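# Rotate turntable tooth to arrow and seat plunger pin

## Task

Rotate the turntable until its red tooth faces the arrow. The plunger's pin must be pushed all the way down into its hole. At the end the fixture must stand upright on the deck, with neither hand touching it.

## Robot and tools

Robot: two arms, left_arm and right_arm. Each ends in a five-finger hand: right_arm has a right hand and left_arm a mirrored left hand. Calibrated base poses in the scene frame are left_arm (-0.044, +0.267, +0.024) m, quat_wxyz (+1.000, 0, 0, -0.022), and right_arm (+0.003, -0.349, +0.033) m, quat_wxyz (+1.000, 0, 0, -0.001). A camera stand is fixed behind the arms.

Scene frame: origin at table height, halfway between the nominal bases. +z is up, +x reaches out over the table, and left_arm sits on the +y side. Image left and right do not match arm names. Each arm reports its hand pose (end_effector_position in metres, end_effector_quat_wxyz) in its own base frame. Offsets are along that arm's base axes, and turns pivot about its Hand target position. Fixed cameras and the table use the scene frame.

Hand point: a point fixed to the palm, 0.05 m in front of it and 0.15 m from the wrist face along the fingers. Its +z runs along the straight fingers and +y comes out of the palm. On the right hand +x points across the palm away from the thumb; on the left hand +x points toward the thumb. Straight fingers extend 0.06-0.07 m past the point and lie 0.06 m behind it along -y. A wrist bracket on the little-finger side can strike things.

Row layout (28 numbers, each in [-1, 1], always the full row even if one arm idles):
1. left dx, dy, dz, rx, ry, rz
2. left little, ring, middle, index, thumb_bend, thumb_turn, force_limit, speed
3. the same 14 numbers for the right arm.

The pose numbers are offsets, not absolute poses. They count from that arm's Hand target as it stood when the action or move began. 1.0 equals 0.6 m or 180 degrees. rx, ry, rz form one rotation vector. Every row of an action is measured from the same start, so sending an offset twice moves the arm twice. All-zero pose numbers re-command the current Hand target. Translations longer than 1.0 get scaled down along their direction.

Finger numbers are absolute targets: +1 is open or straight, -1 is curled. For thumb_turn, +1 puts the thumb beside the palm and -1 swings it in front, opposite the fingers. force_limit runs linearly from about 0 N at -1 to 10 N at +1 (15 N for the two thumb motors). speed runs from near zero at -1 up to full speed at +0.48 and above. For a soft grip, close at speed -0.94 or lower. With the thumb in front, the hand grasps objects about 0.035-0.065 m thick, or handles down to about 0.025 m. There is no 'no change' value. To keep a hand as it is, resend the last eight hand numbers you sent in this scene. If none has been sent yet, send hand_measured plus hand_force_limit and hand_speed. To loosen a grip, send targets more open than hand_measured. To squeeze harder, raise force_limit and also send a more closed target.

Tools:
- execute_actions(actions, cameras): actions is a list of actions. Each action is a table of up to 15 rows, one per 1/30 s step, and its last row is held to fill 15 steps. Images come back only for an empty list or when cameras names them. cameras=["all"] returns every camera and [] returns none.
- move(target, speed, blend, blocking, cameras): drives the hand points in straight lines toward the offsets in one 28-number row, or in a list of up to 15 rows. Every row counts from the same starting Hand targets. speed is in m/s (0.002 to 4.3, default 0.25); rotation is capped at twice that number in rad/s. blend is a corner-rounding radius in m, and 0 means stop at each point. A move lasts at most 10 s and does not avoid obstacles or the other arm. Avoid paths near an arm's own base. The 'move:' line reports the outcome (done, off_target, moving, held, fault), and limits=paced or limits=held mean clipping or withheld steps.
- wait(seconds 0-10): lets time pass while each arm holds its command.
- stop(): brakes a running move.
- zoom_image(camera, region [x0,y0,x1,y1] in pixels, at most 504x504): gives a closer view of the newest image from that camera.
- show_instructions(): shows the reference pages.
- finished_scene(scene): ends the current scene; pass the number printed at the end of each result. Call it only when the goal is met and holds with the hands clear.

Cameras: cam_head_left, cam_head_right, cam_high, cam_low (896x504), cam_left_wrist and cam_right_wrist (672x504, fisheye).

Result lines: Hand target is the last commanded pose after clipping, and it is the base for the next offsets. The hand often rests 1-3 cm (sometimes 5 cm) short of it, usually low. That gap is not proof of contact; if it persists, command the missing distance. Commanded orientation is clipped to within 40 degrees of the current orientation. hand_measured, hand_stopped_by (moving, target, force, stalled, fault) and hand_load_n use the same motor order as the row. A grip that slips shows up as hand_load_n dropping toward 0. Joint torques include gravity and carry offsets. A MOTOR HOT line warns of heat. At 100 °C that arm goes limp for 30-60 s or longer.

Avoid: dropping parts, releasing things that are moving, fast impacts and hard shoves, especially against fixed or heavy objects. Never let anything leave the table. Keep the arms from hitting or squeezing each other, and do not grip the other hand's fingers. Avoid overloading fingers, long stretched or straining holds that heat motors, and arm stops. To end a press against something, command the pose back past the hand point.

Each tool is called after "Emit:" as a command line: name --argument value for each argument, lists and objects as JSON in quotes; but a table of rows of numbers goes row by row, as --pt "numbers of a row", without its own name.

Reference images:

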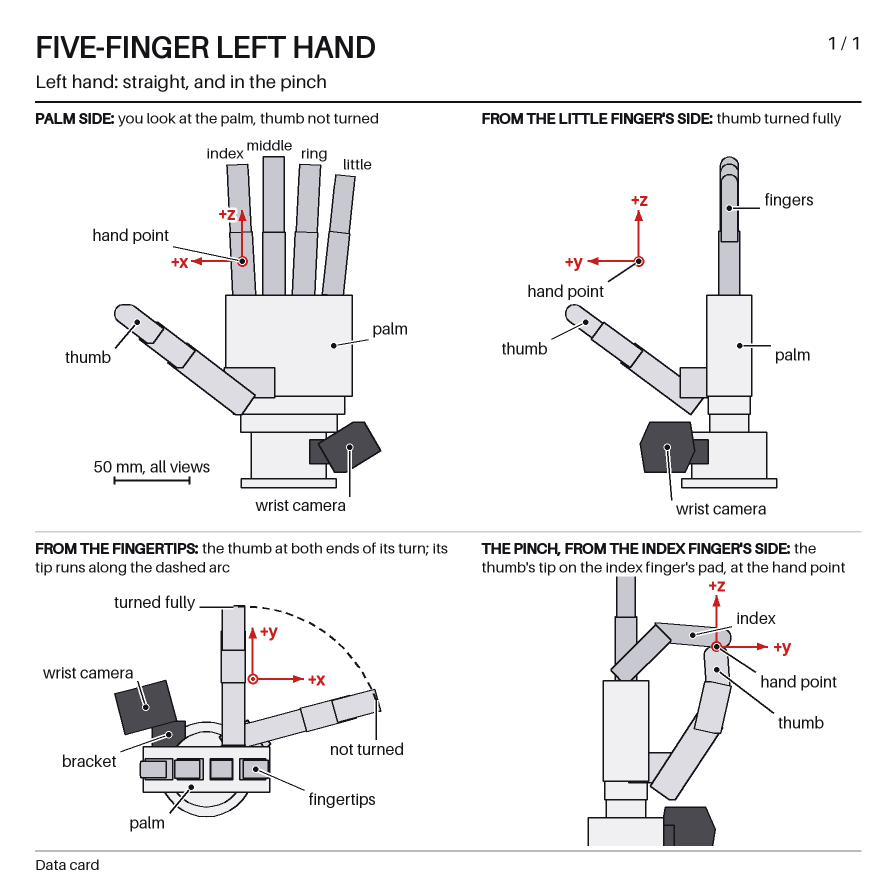

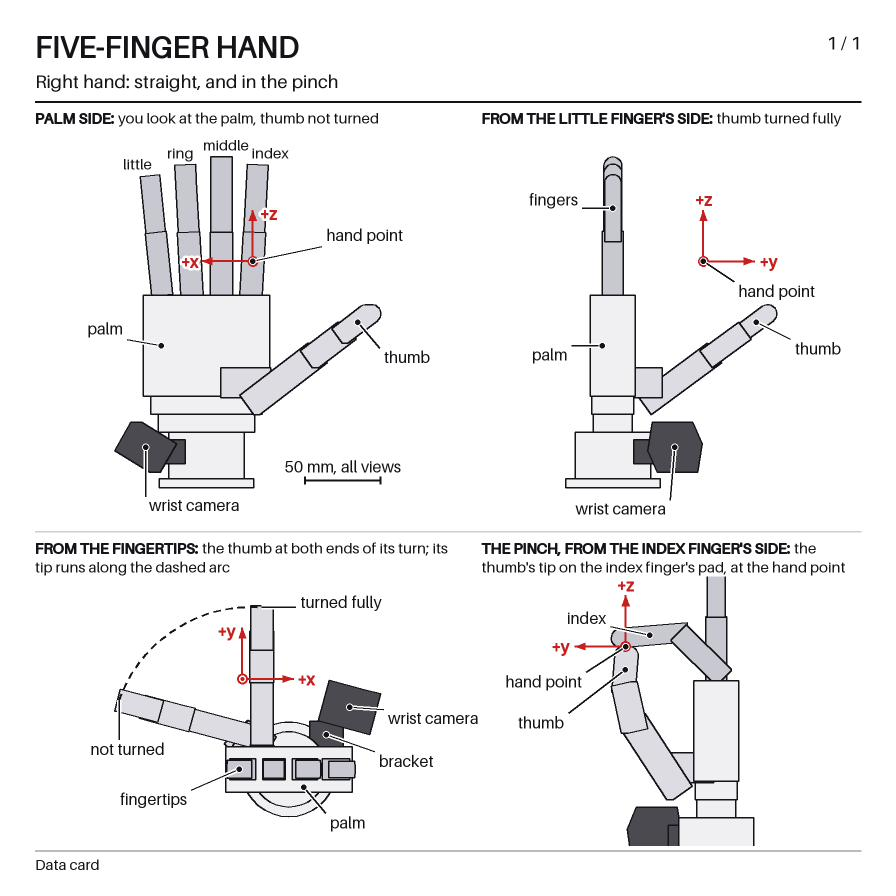

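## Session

Emit:
execute_actions --actions '[]'

Emit:
zoom_image --camera "cam_low" --region '[470, 170, 690, 370]'

Emit:
zoom_image --camera "cam_head_left" --region '[350, 250, 550, 400]'

Emit:
zoom_image --camera "cam_high" --region '[430, 220, 630, 340]'

Scene clock: 0.00 s.
left_arm: end_effector_position=(+0.5109, +0.0219, +0.3225) hand_measured=(+1.000, +1.000, +1.000, +1.000, +1.000, +1.000) hand_load_n=(+0.0, +0.0, +0.0, +0.0, +0.0, +0.0) hand_stopped_by=(target, target, target, target, target, target) hand_force_limit=0.00 hand_speed=-0.80 end_effector_quat_wxyz=(-0.446, +0.722, -0.520, +0.095) | right_arm: end_effector_position=(+0.1492, +0.0052, +0.1984) hand_measured=(+1.000, +1.000, +1.000, +1.000, +1.000, +1.000) hand_load_n=(+0.0, +0.0, +0.0, +0.0, +0.0, +0.0) hand_stopped_by=(target, target, target, target, target, target) hand_force_limit=0.00 hand_speed=-0.80 end_effector_quat_wxyz=(-0.013, +0.896, +0.414, +0.160)
Joint positions: left_arm=[-0.128 1.321 1.403 -0.919 -0.666 -0.186] | right_arm=[0.498 0.373 0.703 -1.578 -0.005 -1.938]
Joint velocities: within noise
Joint torques (N m): no reading
Motor temperatures (°C): left_arm=[24 24 34 25 26 27] | right_arm=[26 26 30 24 24 24]
Heat: left arm: hottest elbow 34 °C; right arm: hottest elbow 30 °C.
Hand target: left_arm +0.5161, +0.0213, +0.3345; -0.452, +0.722, -0.514, +0.105 | right_arm +0.1521, +0.0068, +0.2085; -0.014, +0.894, +0.413, +0.172
camera_calibration:
cam_left_wrist: T_world_to_cam=[[0.778322, -0.15211, 0.609161, -0.584998], [-0.075809, -0.985879, -0.149317, 0.108282], [0.623272, 0.0700367, -0.778863, 0.0488012], [0, 0, 0, 1]] pos_world=[0.433109, 0.0143509, 0.410536]
cam_right_wrist: T_world_to_cam=[[0.863822, -0.479466, 0.154677, -0.153408], [-0.503791, -0.823669, 0.260313, 0.0256669], [0.00259174, -0.302789, -0.953054, 0.297603], [0, 0, 0, 1]] pos_world=[0.144676, 0.0376981, 0.300679]

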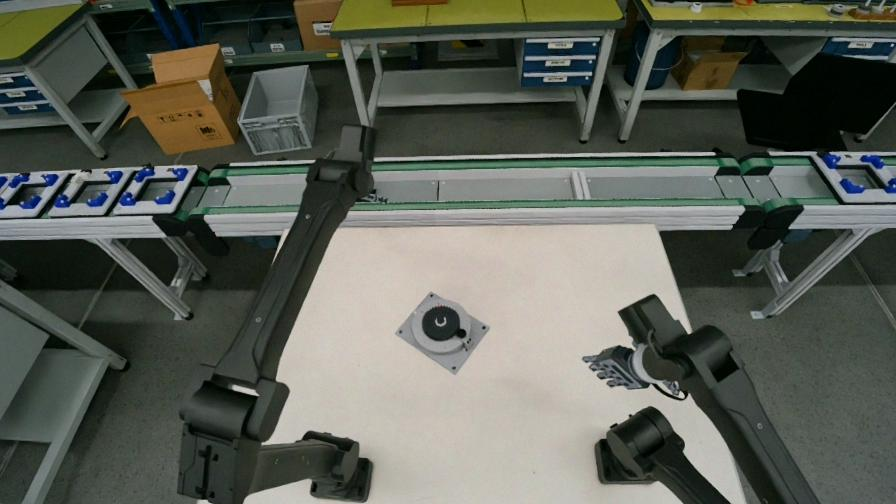

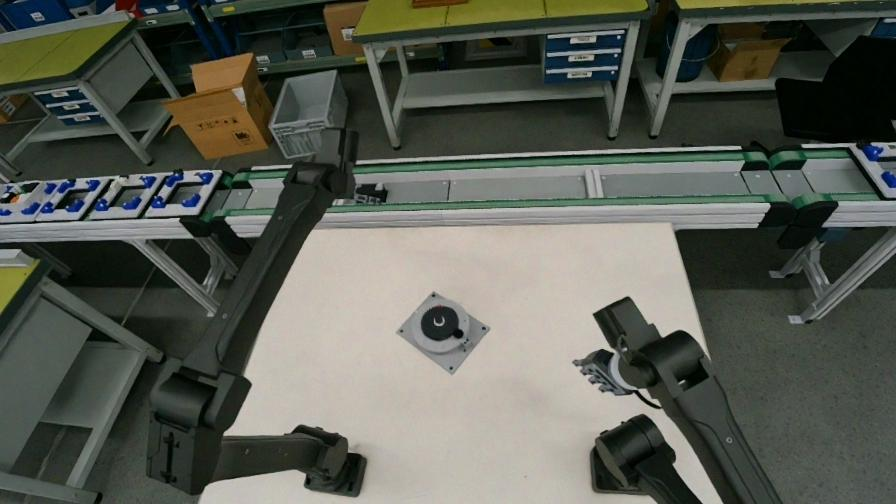

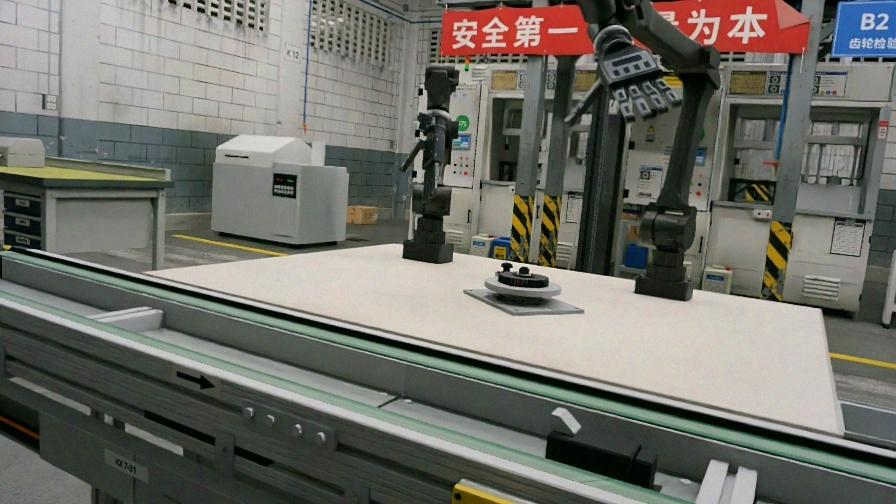

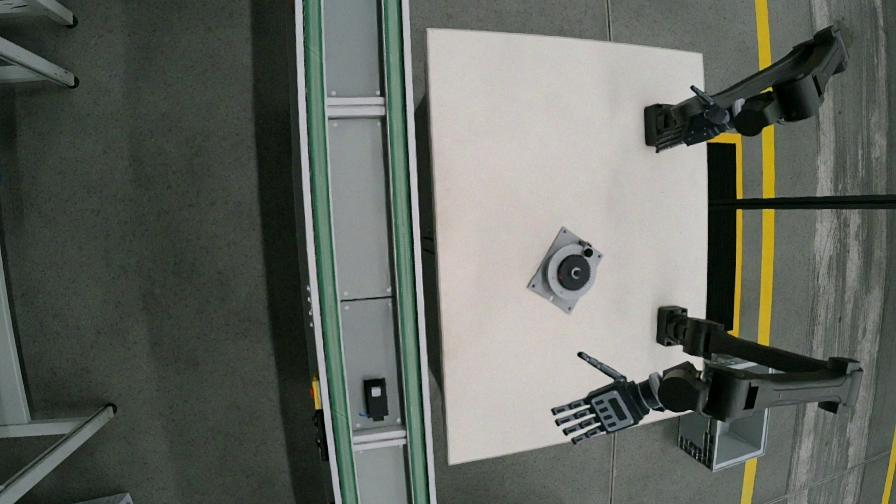

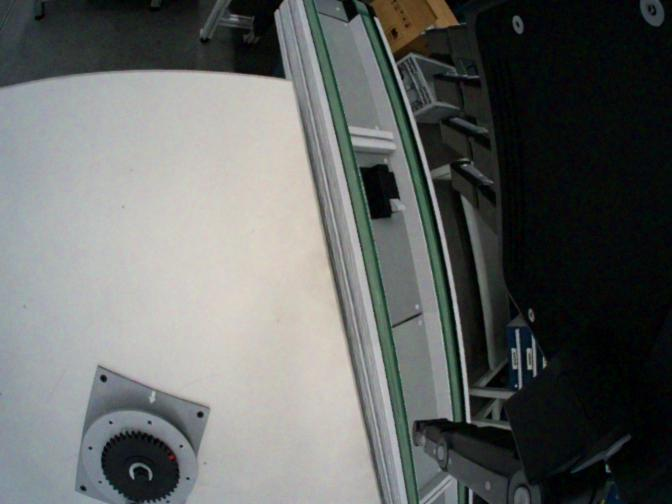

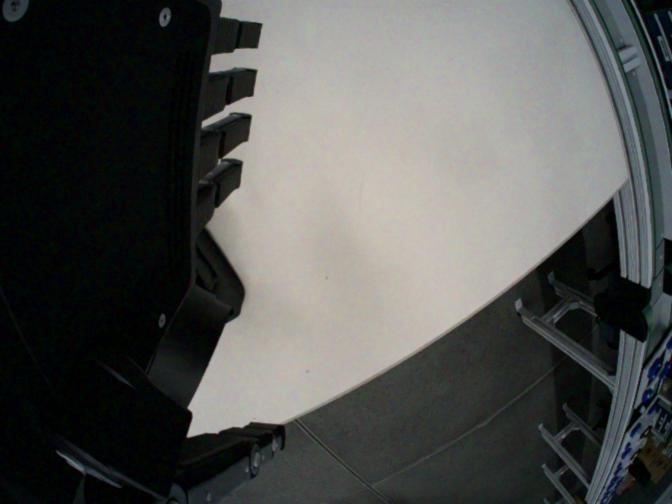

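Scaled by 2.291 from the camera's 896x504 image, which has a finer 1280x720 frame.

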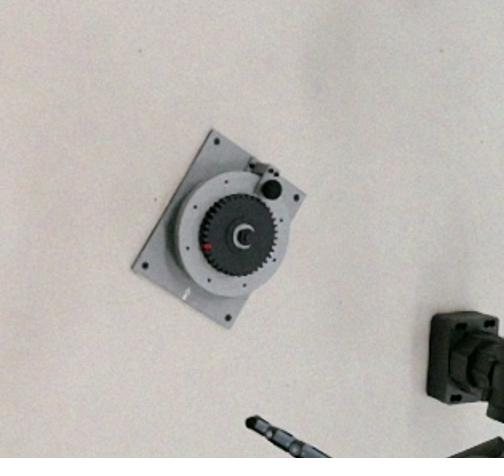

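Scaled by 2.520 from the camera's 896x504 image, which has a finer 1280x720 frame.

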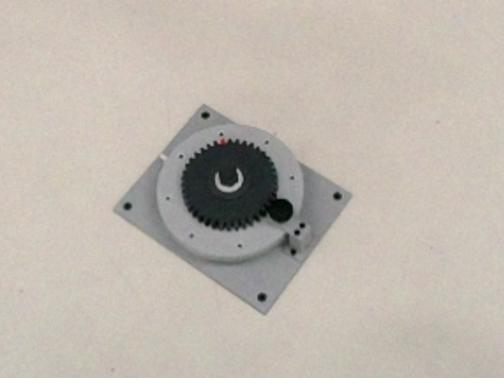

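Scaled by 2.520 from the camera's 896x504 image, which has a finer 1280x720 frame.

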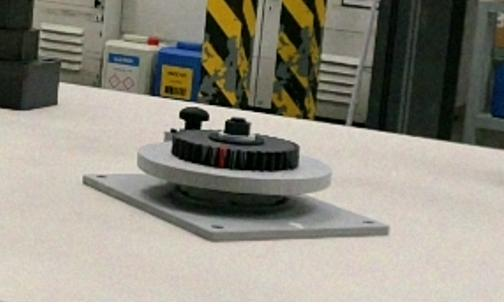

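Emit:
move --target '[-0.2568,-0.4505,-0.3408,-0.1126,-0.0599,-0.3742,1,1,1,0.25,0.4,-0.75,0.2,0.3,0.4998,0.3603,-0.014,0.1195,0.171,-0.2433,-1,-1,-1,1,1,-1,0,0.2]' --speed 0.3 --cameras '["all"]'

Emit:
zoom_image --camera "cam_left_wrist" --region '[100, 50, 400, 400]'

Scene clock: 58.60 s.
left_arm: end_effector_position=(+0.3662, -0.2449, +0.1397) hand_measured=(+1.000, +1.000, +1.000, +0.250, +0.400, -0.750) hand_load_n=(-0.5, +0.0, +0.0, +0.0, +0.5, +0.0) hand_stopped_by=(target, target, target, target, target, target) hand_force_limit=0.20 hand_speed=0.30 end_effector_quat_wxyz=(+0.240, -0.377, +0.751, -0.486) | right_arm: end_effector_position=(+0.4354, +0.2200, +0.1857) hand_measured=(-1.000, -1.000, -1.000, +1.000, +1.000, -1.000) hand_load_n=(+0.0, +0.0, +0.0, +0.0, +0.0, +0.0) hand_stopped_by=(target, target, target, target, target, target) hand_force_limit=0.00 hand_speed=0.20 end_effector_quat_wxyz=(-0.210, +0.978, +0.006, -0.013)
Joint positions: left_arm=[-0.451 1.052 0.539 0.08 0.179 0.075] | right_arm=[0.394 1.651 1.54 -1.315 -0.4 -1.159]
Joint torques (N m): left_arm=[-3.02 -4.89 6.91 2.76 0.25 0.08] | right_arm=[-1.03 -11.81 13.81 0.51 -0.35 0.01]
Motor temperatures (°C): left_arm=[24 26 43 25 27 27] | right_arm=[26 27 41 24 24 24]
Heat: left arm: hottest elbow 43 °C; right arm: hottest elbow 41 °C.
Hand target: left_arm +0.3619, -0.2491, +0.1299; +0.235, -0.369, +0.758, -0.483 | right_arm +0.4519, +0.2231, +0.2003; -0.216, +0.976, +0.000, +0.000
Off the commanded pose: left_arm 0.011 m, 1 deg | right_arm 0.022 m, 2 deg.
move: off_target (left_arm, right_arm)
camera_calibration:
cam_left_wrist: T_world_to_cam=[[0.179161, -0.4669, 0.865971, -0.295064], [-0.938842, -0.344241, 0.00863552, 0.258044], [0.29407, -0.814557, -0.50002, -0.119667], [0, 0, 0, 1]] pos_world=[0.330317, -0.146412, 0.193452]
cam_right_wrist: T_world_to_cam=[[0.22056, -0.879741, -0.4212, 0.179364], [-0.819995, -0.401084, 0.408338, 0.367348], [-0.528168, 0.255319, -0.809846, 0.431479], [0, 0, 0, 1]] pos_world=[0.489557, 0.194967, 0.274978]

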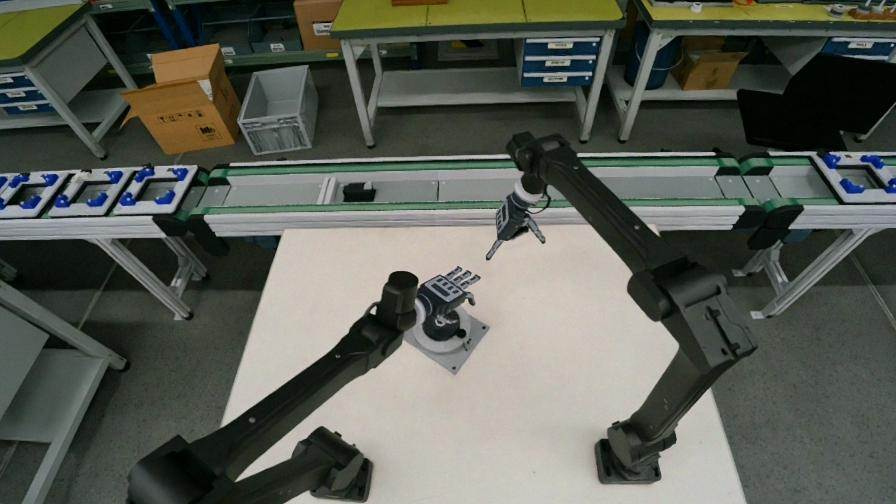

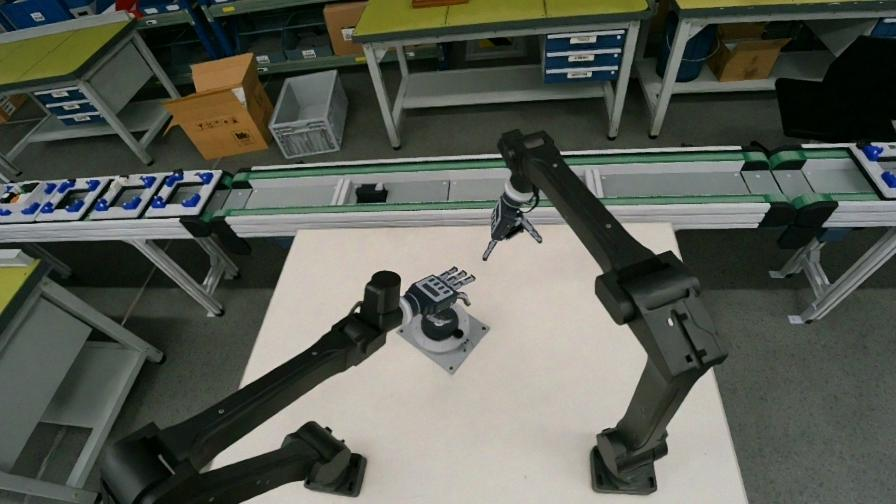

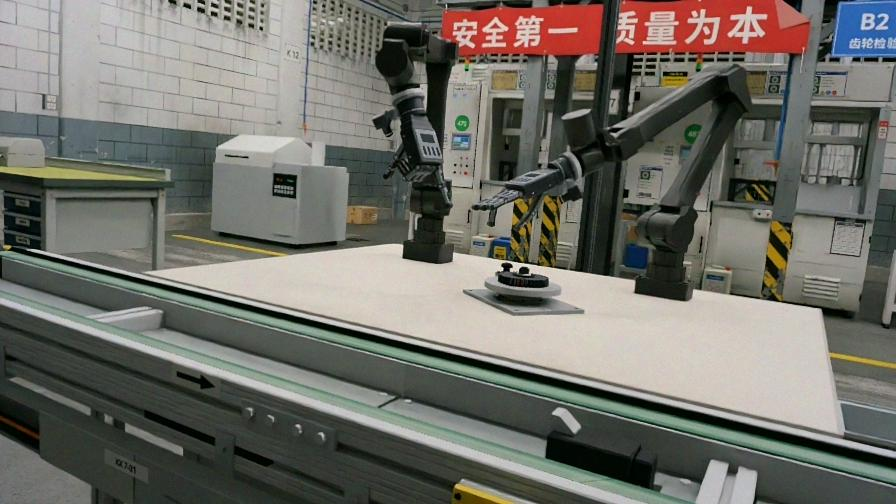

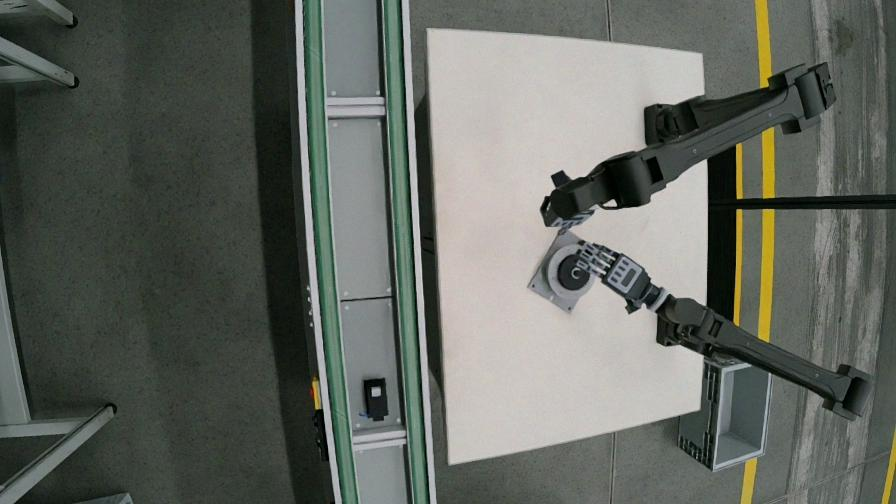

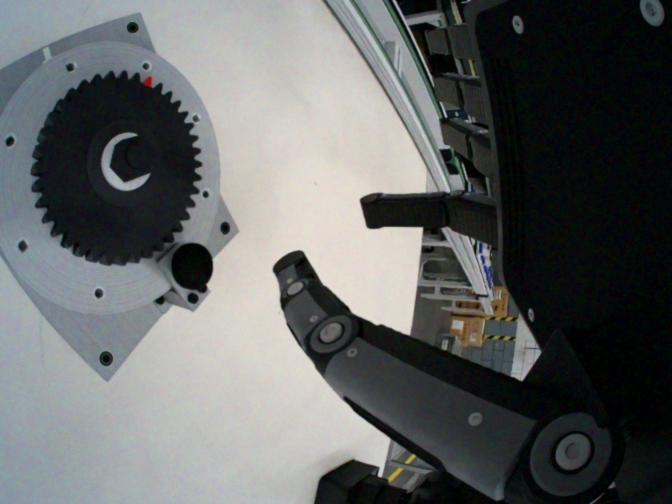

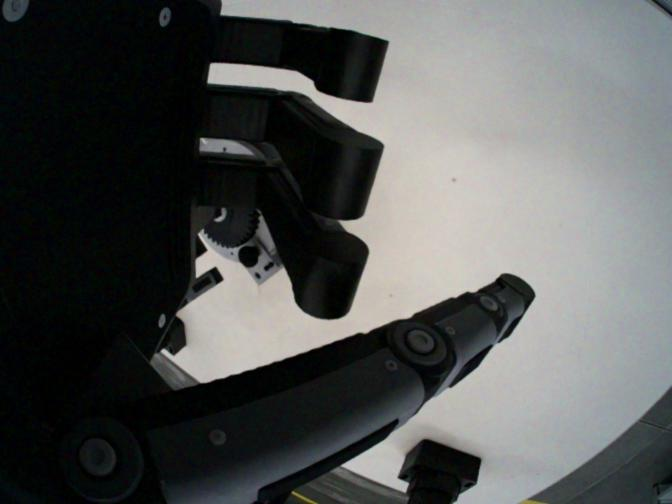

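Scaled by 1.440 from the camera's 672x504 image, which has a finer 960x720 frame.

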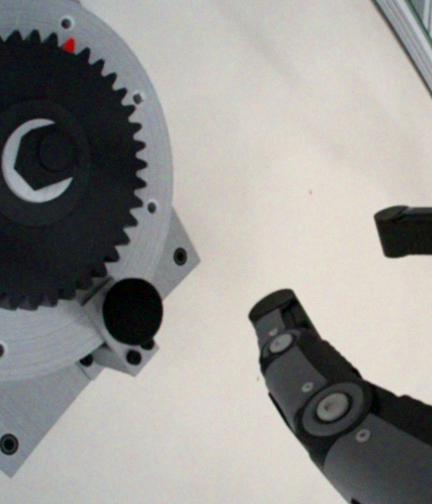

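Emit:
move --target '[-0.0102,-0.0102,-0.158,0,0,0,1,1,1,0.25,0.4,-0.75,0.2,0.3,0,0,0,0,0,0,-1,-1,-1,1,1,-1,0,0.2]' --speed 0.12 --cameras '["cam_left_wrist","cam_high","cam_head_left"]'

Emit:
zoom_image --camera "cam_high" --region '[480, 240, 560, 300]'

Emit:
zoom_image --camera "cam_left_wrist" --region '[200, 120, 420, 320]'

Scene clock: 84.20 s.
left_arm: end_effector_position=(+0.3645, -0.2513, +0.0657) hand_measured=(+1.000, +1.000, +1.000, +0.250, +0.400, -0.750) hand_load_n=(+0.0, +0.0, +0.0, +0.0, +2.0, +0.0) hand_stopped_by=(target, target, target, target, target, target) hand_force_limit=0.20 hand_speed=0.30 end_effector_quat_wxyz=(+0.253, -0.365, +0.740, -0.505) | right_arm: end_effector_position=(+0.4354, +0.2200, +0.1857) hand_measured=(-1.000, -1.000, -1.000, +1.000, +1.000, -1.000) hand_load_n=(+0.0, +0.5, +0.0, +0.0, +0.0, +0.5) hand_stopped_by=(target, target, target, target, target, target) hand_force_limit=0.00 hand_speed=0.20 end_effector_quat_wxyz=(-0.210, +0.978, +0.005, -0.013)
Joint positions: left_arm=[-0.471 1.266 0.393 0.497 0.165 0.072] | right_arm=[0.394 1.651 1.54 -1.315 -0.4 -1.158]
Joint torques (N m): left_arm=[-3.55 -1.85 5.68 2.24 -0.21 -0.01] | right_arm=[-1.03 -11.75 13.82 0.49 -0.35 0]
Heat: left arm: hottest elbow 42 °C; right arm: hottest elbow 43 °C.
Hand target: left_arm +0.3559, -0.2553, +0.0352; +0.235, -0.369, +0.758, -0.483 | right_arm +0.4519, +0.2231, +0.2003; -0.216, +0.976, +0.000, +0.000
Off the commanded pose: left_arm 0.032 m, 4 deg | right_arm 0.022 m, 2 deg.
move: off_target (left_arm, right_arm)
camera_calibration:
cam_left_wrist: T_world_to_cam=[[0.131015, -0.447841, 0.884463, -0.212655], [-0.940266, -0.338903, -0.0323199, 0.259456], [0.314221, -0.827396, -0.465491, -0.174254], [0, 0, 0, 1]] pos_world=[0.326573, -0.151482, 0.115358]
Images, in order (width x height): cam_head_left 896x504, cam_high 896x504, cam_left_wrist 672x504.

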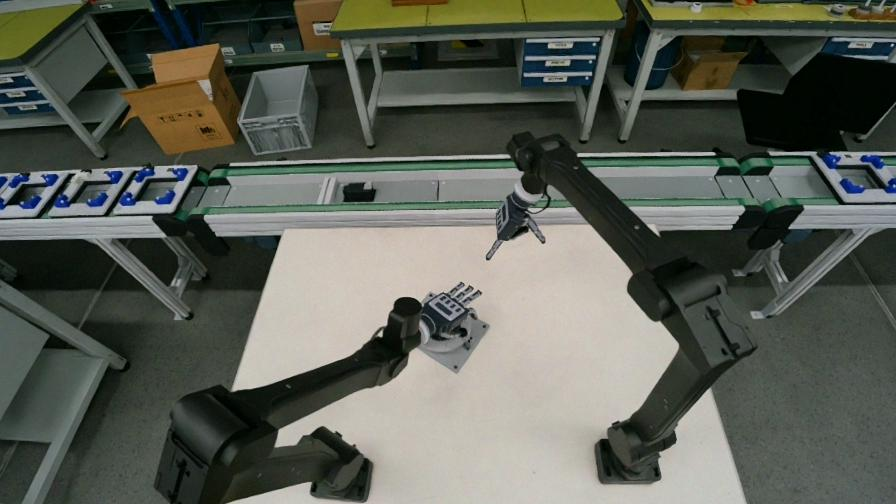

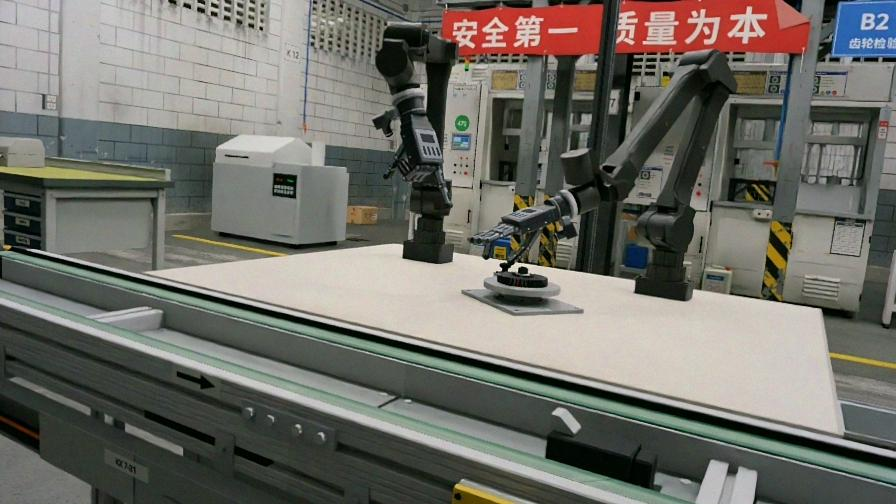

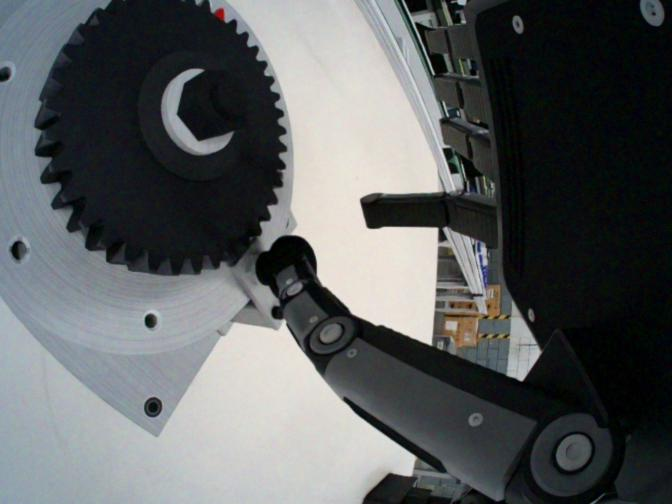

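Scaled by 6.300 from the camera's 896x504 image, which has a finer 1280x720 frame.

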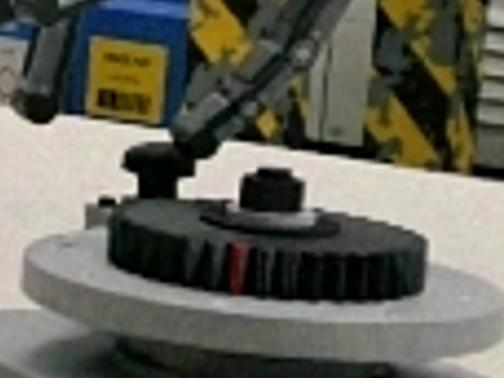

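Scaled by 2.291 from the camera's 672x504 image, which has a finer 960x720 frame.

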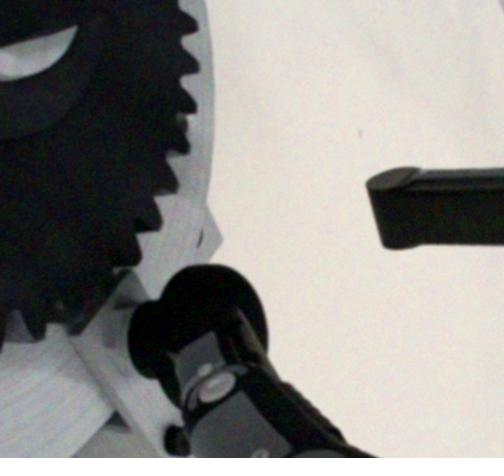

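Emit:
move --pt "0 0 0.075 0 0 0 1 1 1 0.25 0.4 -0.75 0.2 0.3 0 0 0 0 0 0 -1 -1 -1 1 1 -1 0 0.2" --pt "-0.0168 0.0118 0.075 0 0 0 1 1 1 0.25 0.4 -0.75 0.2 0.3 0 0 0 0 0 0 -1 -1 -1 1 1 -1 0 0.2" --pt "-0.0168 0.0118 0.0 0 0 0 1 1 1 0.25 0.4 -0.75 0.2 0.3 0 0 0 0 0 0 -1 -1 -1 1 1 -1 0 0.2" --speed 0.1 --cameras '["cam_left_wrist","cam_high"]'

Emit:
zoom_image --camera "cam_high" --region '[480, 240, 560, 300]'

Emit:
zoom_image --camera "cam_left_wrist" --region '[200, 120, 420, 320]'

Scene clock: 120.10 s.
left_arm: end_effector_position=(+0.3506, -0.2463, +0.0430) hand_measured=(+1.000, +1.000, +1.000, +0.250, +0.400, -0.750) hand_load_n=(+0.0, +0.0, +0.0, +0.0, +0.0, +0.0) hand_stopped_by=(target, target, target, target, target, target) hand_force_limit=0.20 hand_speed=0.30 end_effector_quat_wxyz=(+0.240, -0.373, +0.753, -0.486) | right_arm: end_effector_position=(+0.4354, +0.2200, +0.1857) hand_measured=(-1.000, -1.000, -1.000, +1.000, +1.000, -1.000) hand_load_n=(+0.0, +0.0, +0.0, +0.0, +0.0, +0.0) hand_stopped_by=(target, target, target, target, target, target) hand_force_limit=0.00 hand_speed=0.20 end_effector_quat_wxyz=(-0.210, +0.978, +0.005, -0.013)
Joint positions: left_arm=[-0.479 1.289 0.369 0.489 0.158 0.072] | right_arm=[0.394 1.651 1.54 -1.315 -0.4 -1.158]
Joint torques (N m): left_arm=[-2.49 -5.83 5.34 2.77 0.24 0.01] | right_arm=[-1.03 -11.81 13.81 0.49 -0.35 0]
Motor temperatures (°C): left_arm=[24 25 40 25 27 27] | right_arm=[26 28 46 24 24 24]
Heat: left arm: hottest elbow 40 °C; right arm: hottest elbow 46 °C.
Hand target: left_arm +0.3458, -0.2481, +0.0351; +0.235, -0.369, +0.758, -0.483 | right_arm +0.4519, +0.2231, +0.2003; -0.216, +0.976, +0.000, +0.000
Off the commanded pose: left_arm 0.009 m, 1 deg | right_arm 0.022 m, 2 deg.
move: off_target (right_arm)
camera_calibration:
cam_left_wrist: T_world_to_cam=[[0.173414, -0.472546, 0.864077, -0.208535], [-0.941384, -0.337307, 0.00446226, 0.246607], [0.289351, -0.814202, -0.503341, -0.162791], [0, 0, 0, 1]] pos_world=[0.315418, -0.147905, 0.0971506]
Images, in order (width x height): cam_high 896x504, cam_left_wrist 672x504.

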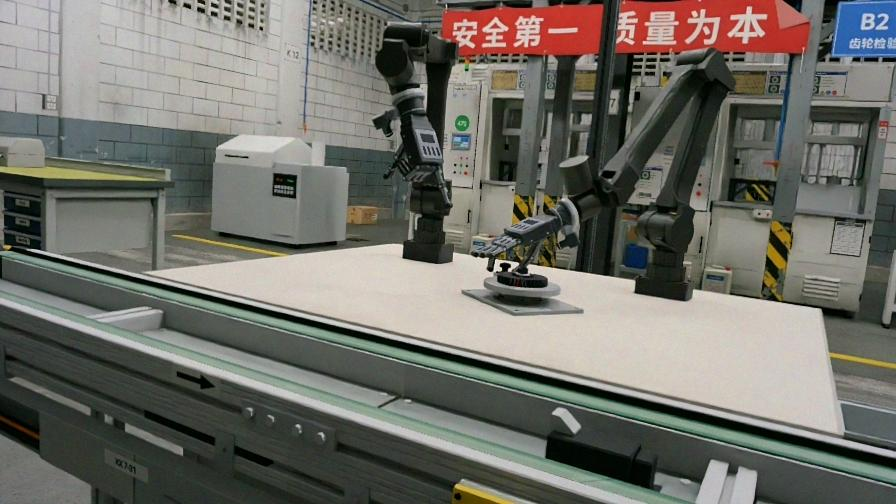

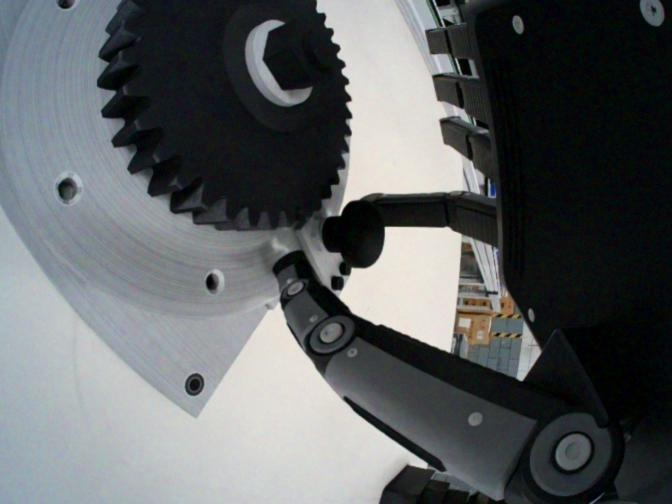

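Scaled by 6.300 from the camera's 896x504 image, which has a finer 1280x720 frame.

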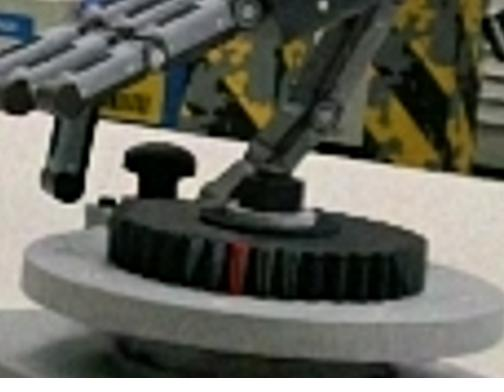

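Scaled by 2.291 from the camera's 672x504 image, which has a finer 960x720 frame.

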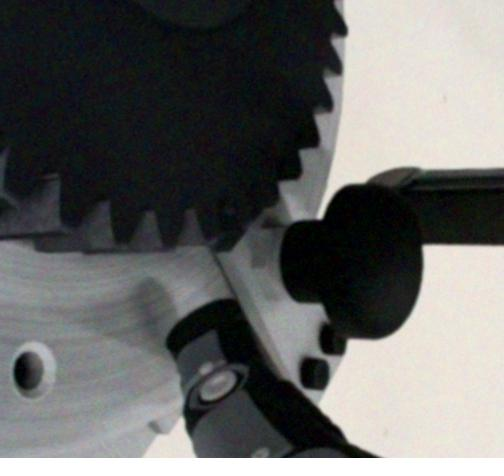

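Emit:
move --pt "0.021 0.001 -0.003 0 0 0 1 1 1 0.25 0.4 -0.75 0.2 0.3 0 0 0 0 0 0 -1 -1 -1 1 1 -1 0 0.2" --speed 0.08 --cameras '["cam_left_wrist"]'

Emit:
zoom_image --camera "cam_left_wrist" --region '[200, 120, 420, 320]'

Scene clock: 146.33 s.
left_arm: end_effector_position=(+0.3493, -0.2495, +0.0383) hand_measured=(+1.000, +1.000, +1.000, +0.250, +0.400, -0.750) hand_load_n=(+0.0, +0.0, +0.0, -0.5, -0.5, -0.5) hand_stopped_by=(target, target, target, target, target, target) hand_force_limit=0.20 hand_speed=0.30 end_effector_quat_wxyz=(+0.232, -0.368, +0.756, -0.489) | right_arm: end_effector_position=(+0.4354, +0.2200, +0.1857) hand_measured=(-1.000, -1.000, -1.000, +1.000, +1.000, -1.000) hand_load_n=(+0.0, +0.0, +0.0, +0.0, +0.0, +0.0) hand_stopped_by=(target, target, target, target, target, target) hand_force_limit=0.00 hand_speed=0.20 end_effector_quat_wxyz=(-0.210, +0.978, +0.005, -0.013)
Joint positions: left_arm=[-0.478 1.313 0.369 0.509 0.179 0.072] | right_arm=[0.394 1.651 1.54 -1.315 -0.4 -1.158]
Joint torques (N m): left_arm=[-0.62 -4.84 6.99 2.26 0.18 0.11] | right_arm=[-1.03 -11.75 13.81 0.5 -0.35 0]
Heat: left arm: hottest elbow 39 °C; right arm: hottest elbow 48 °C.
Hand target: left_arm +0.3584, -0.2475, +0.0333; +0.235, -0.369, +0.758, -0.483 | right_arm +0.4519, +0.2231, +0.2003; -0.216, +0.976, +0.000, +0.000
Off the commanded pose: left_arm 0.011 m, 1 deg | right_arm 0.022 m, 2 deg.
move: off_target (left_arm, right_arm)
camera_calibration:
cam_left_wrist: T_world_to_cam=[[0.170549, -0.470302, 0.865869, -0.204291], [-0.947257, -0.320225, 0.012647, 0.250238], [0.271325, -0.822357, -0.500111, -0.163098], [0, 0, 0, 1]] pos_world=[0.316134, -0.150071, 0.0921577]
Images, in order (width x height): cam_left_wrist 672x504.

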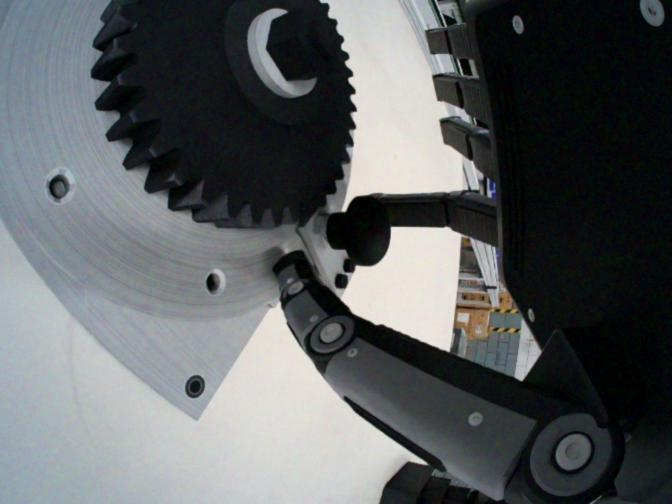

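Scaled by 2.291 from the camera's 672x504 image, which has a finer 960x720 frame.

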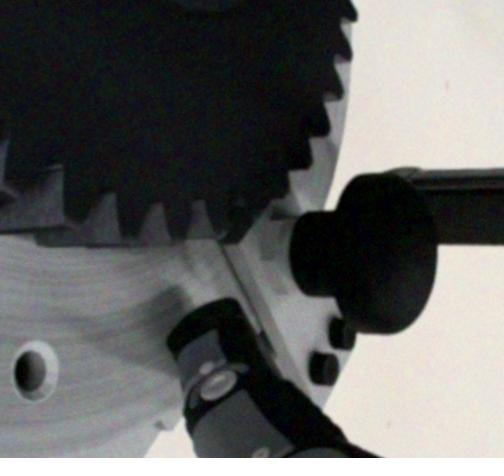

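Emit:
move --pt "-0.0037 -0.0005 0.075 0 0 0 1 1 1 0.25 0.4 -0.75 0.2 0.3 0 0 0 0 0 0 -1 -1 -1 1 1 -1 0 0.2" --pt "-0.0037 -0.0005 0.0 0 0 0 1 1 1 0.25 0.4 -0.75 0.2 0.3 0 0 0 0 0 0 -1 -1 -1 1 1 -1 0 0.2" --speed 0.1 --cameras '["cam_left_wrist","cam_high"]'

Emit:
zoom_image --camera "cam_left_wrist" --region '[200, 120, 420, 320]'

Scene clock: 160.00 s.
left_arm: end_effector_position=(+0.3551, -0.2520, +0.0404) hand_measured=(+1.000, +1.000, +1.000, +0.250, +0.400, -0.750) hand_load_n=(+0.0, +0.0, +0.0, +0.0, +0.0, +0.0) hand_stopped_by=(target, target, target, target, target, target) hand_force_limit=0.20 hand_speed=0.30 end_effector_quat_wxyz=(+0.233, -0.368, +0.756, -0.488) | right_arm: end_effector_position=(+0.4354, +0.2200, +0.1857) hand_measured=(-1.000, -1.000, -1.000, +1.000, +1.000, -1.000) hand_load_n=(+0.5, +0.0, +0.0, +0.0, +0.0, +0.0) hand_stopped_by=(target, target, target, target, target, target) hand_force_limit=0.00 hand_speed=0.20 end_effector_quat_wxyz=(-0.210, +0.978, +0.005, -0.013)
Joint positions: left_arm=[-0.478 1.322 0.387 0.499 0.177 0.074] | right_arm=[0.394 1.651 1.54 -1.315 -0.4 -1.158]
Joint torques (N m): left_arm=[-0.97 -6.18 5.49 2.76 0.1 0.07] | right_arm=[-1.03 -11.75 13.81 0.47 -0.35 0.01]
Heat: left arm: hottest elbow 40 °C; right arm: hottest elbow 49 °C.
Hand target: left_arm +0.3562, -0.2478, +0.0334; +0.235, -0.369, +0.758, -0.483 | right_arm +0.4519, +0.2231, +0.2003; -0.216, +0.976, +0.000, +0.000
Off the commanded pose: left_arm 0.008 m, 1 deg | right_arm 0.022 m, 2 deg.
move: off_target (right_arm)
camera_calibration:
cam_left_wrist: T_world_to_cam=[[0.170247, -0.472286, 0.864848, -0.208636], [-0.946967, -0.32114, 0.011041, 0.25466], [0.272523, -0.820862, -0.501913, -0.165704], [0, 0, 0, 1]] pos_world=[0.321832, -0.152775, 0.0944577]
Images, in order (width x height): cam_high 896x504, cam_left_wrist 672x504.

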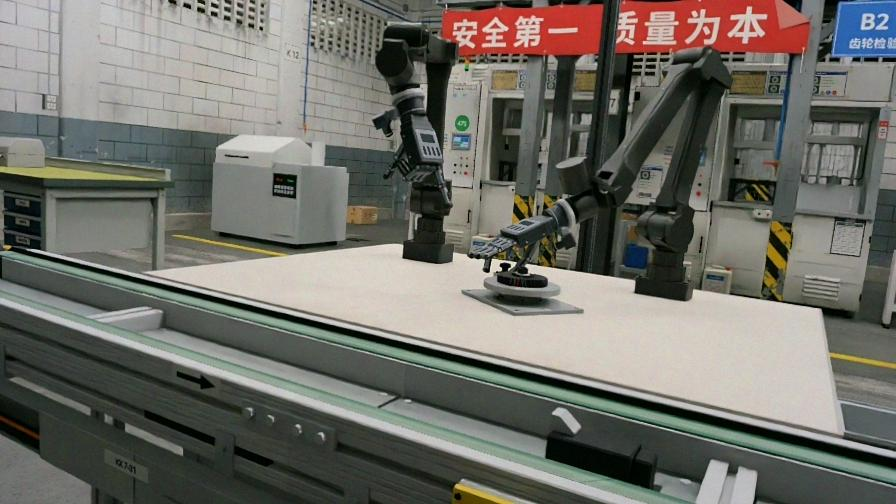

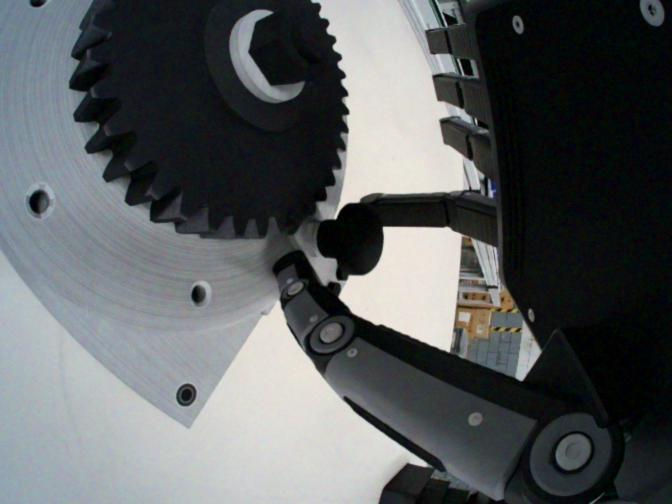

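Scaled by 2.291 from the camera's 672x504 image, which has a finer 960x720 frame.

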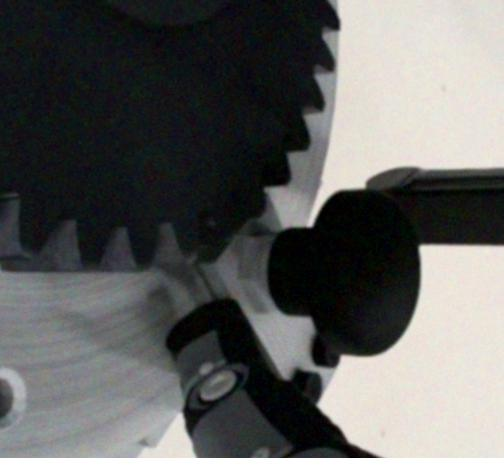

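Emit:
move --pt "0 0 0.05 0 0 0 1 1 1 0.25 0.4 -0.75 0.2 0.3 0 0 0 0 0 0 -1 -1 -1 1 1 -1 0 0.2" --pt "0.0092 0.0118 0.05 0 0 0 1 1 1 0.25 0.4 -0.75 0.2 0.3 0 0 0 0 0 0 -1 -1 -1 1 1 -1 0 0.2" --pt "0.0092 0.0118 0.0 0 0 0 1 1 1 0.25 0.4 -0.75 0.2 0.3 0 0 0 0 0 0 -1 -1 -1 1 1 -1 0 0.2" --speed 0.1 --cameras '["cam_left_wrist","cam_high"]'

Emit:
zoom_image --camera "cam_left_wrist" --region '[200, 120, 420, 320]'

Emit:
zoom_image --camera "cam_high" --region '[480, 240, 560, 300]'

Scene clock: 179.70 s.
left_arm: end_effector_position=(+0.3582, -0.2454, +0.0395) hand_measured=(+1.000, +1.000, +1.000, +0.250, +0.400, -0.750) hand_load_n=(+0.0, +0.0, +0.0, +0.0, +0.0, +0.0) hand_stopped_by=(target, target, target, target, target, target) hand_force_limit=0.20 hand_speed=0.30 end_effector_quat_wxyz=(+0.232, -0.367, +0.757, -0.488) | right_arm: end_effector_position=(+0.4354, +0.2200, +0.1857) hand_measured=(-1.000, -1.000, -1.000, +1.000, +1.000, -1.000) hand_load_n=(+0.0, +0.0, +0.0, +0.5, +0.0, +0.0) hand_stopped_by=(target, target, target, target, target, target) hand_force_limit=0.00 hand_speed=0.20 end_effector_quat_wxyz=(-0.210, +0.978, +0.005, -0.013)
Joint positions: left_arm=[-0.452 1.324 0.387 0.498 0.202 0.087] | right_arm=[0.394 1.651 1.54 -1.315 -0.4 -1.158]
Joint torques (N m): left_arm=[-0.56 -6.07 5.81 2.67 0.22 0.07] | right_arm=[-1.03 -11.75 13.81 0.49 -0.35 0]
Heat: left arm: hottest elbow 39 °C; right arm: hottest elbow 50 °C.
Hand target: left_arm +0.3617, -0.2407, +0.0334; +0.235, -0.369, +0.758, -0.483 | right_arm +0.4519, +0.2231, +0.2003; -0.216, +0.976, +0.000, +0.000
Off the commanded pose: left_arm 0.008 m, 1 deg | right_arm 0.022 m, 2 deg.
move: off_target (right_arm)
camera_calibration:
cam_left_wrist: T_world_to_cam=[[0.169631, -0.473688, 0.864202, -0.20535], [-0.94768, -0.319028, 0.01115, 0.26054], [0.270423, -0.820878, -0.503022, -0.160828], [0, 0, 0, 1]] pos_world=[0.325234, -0.146172, 0.0936591]
Images, in order (width x height): cam_high 896x504, cam_left_wrist 672x504.

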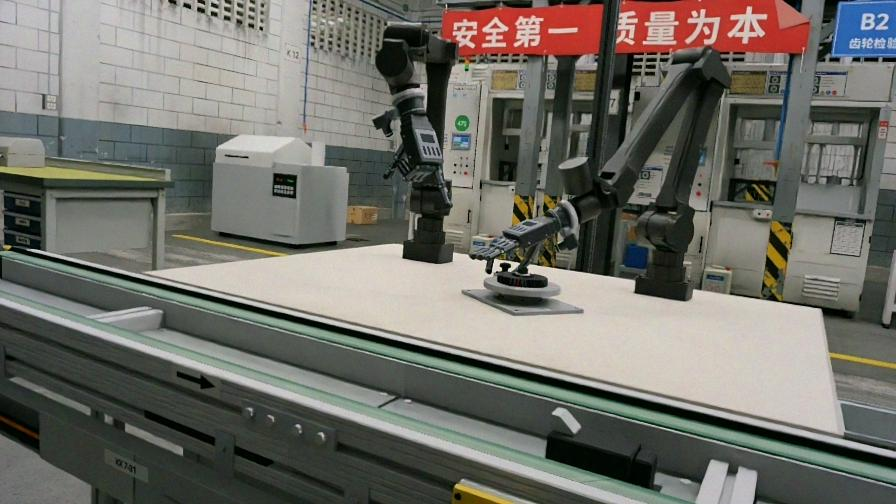

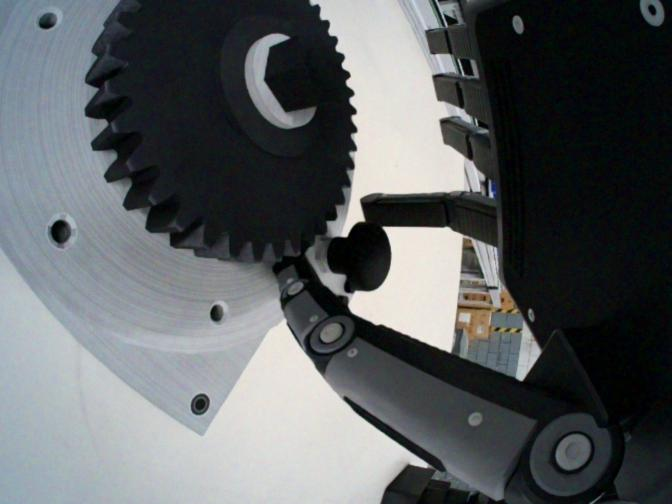

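Scaled by 2.291 from the camera's 672x504 image, which has a finer 960x720 frame.

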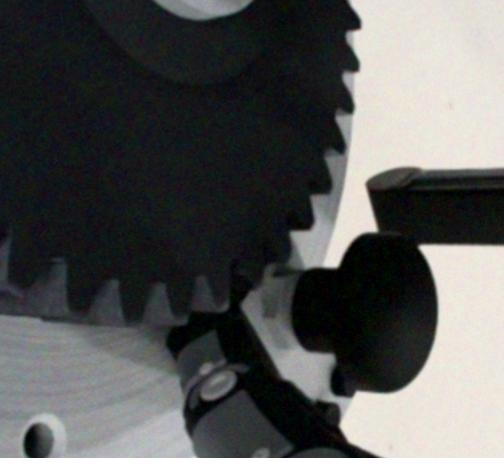

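Scaled by 6.300 from the camera's 896x504 image, which has a finer 1280x720 frame.

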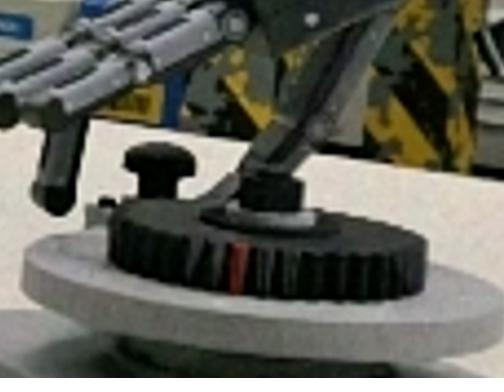

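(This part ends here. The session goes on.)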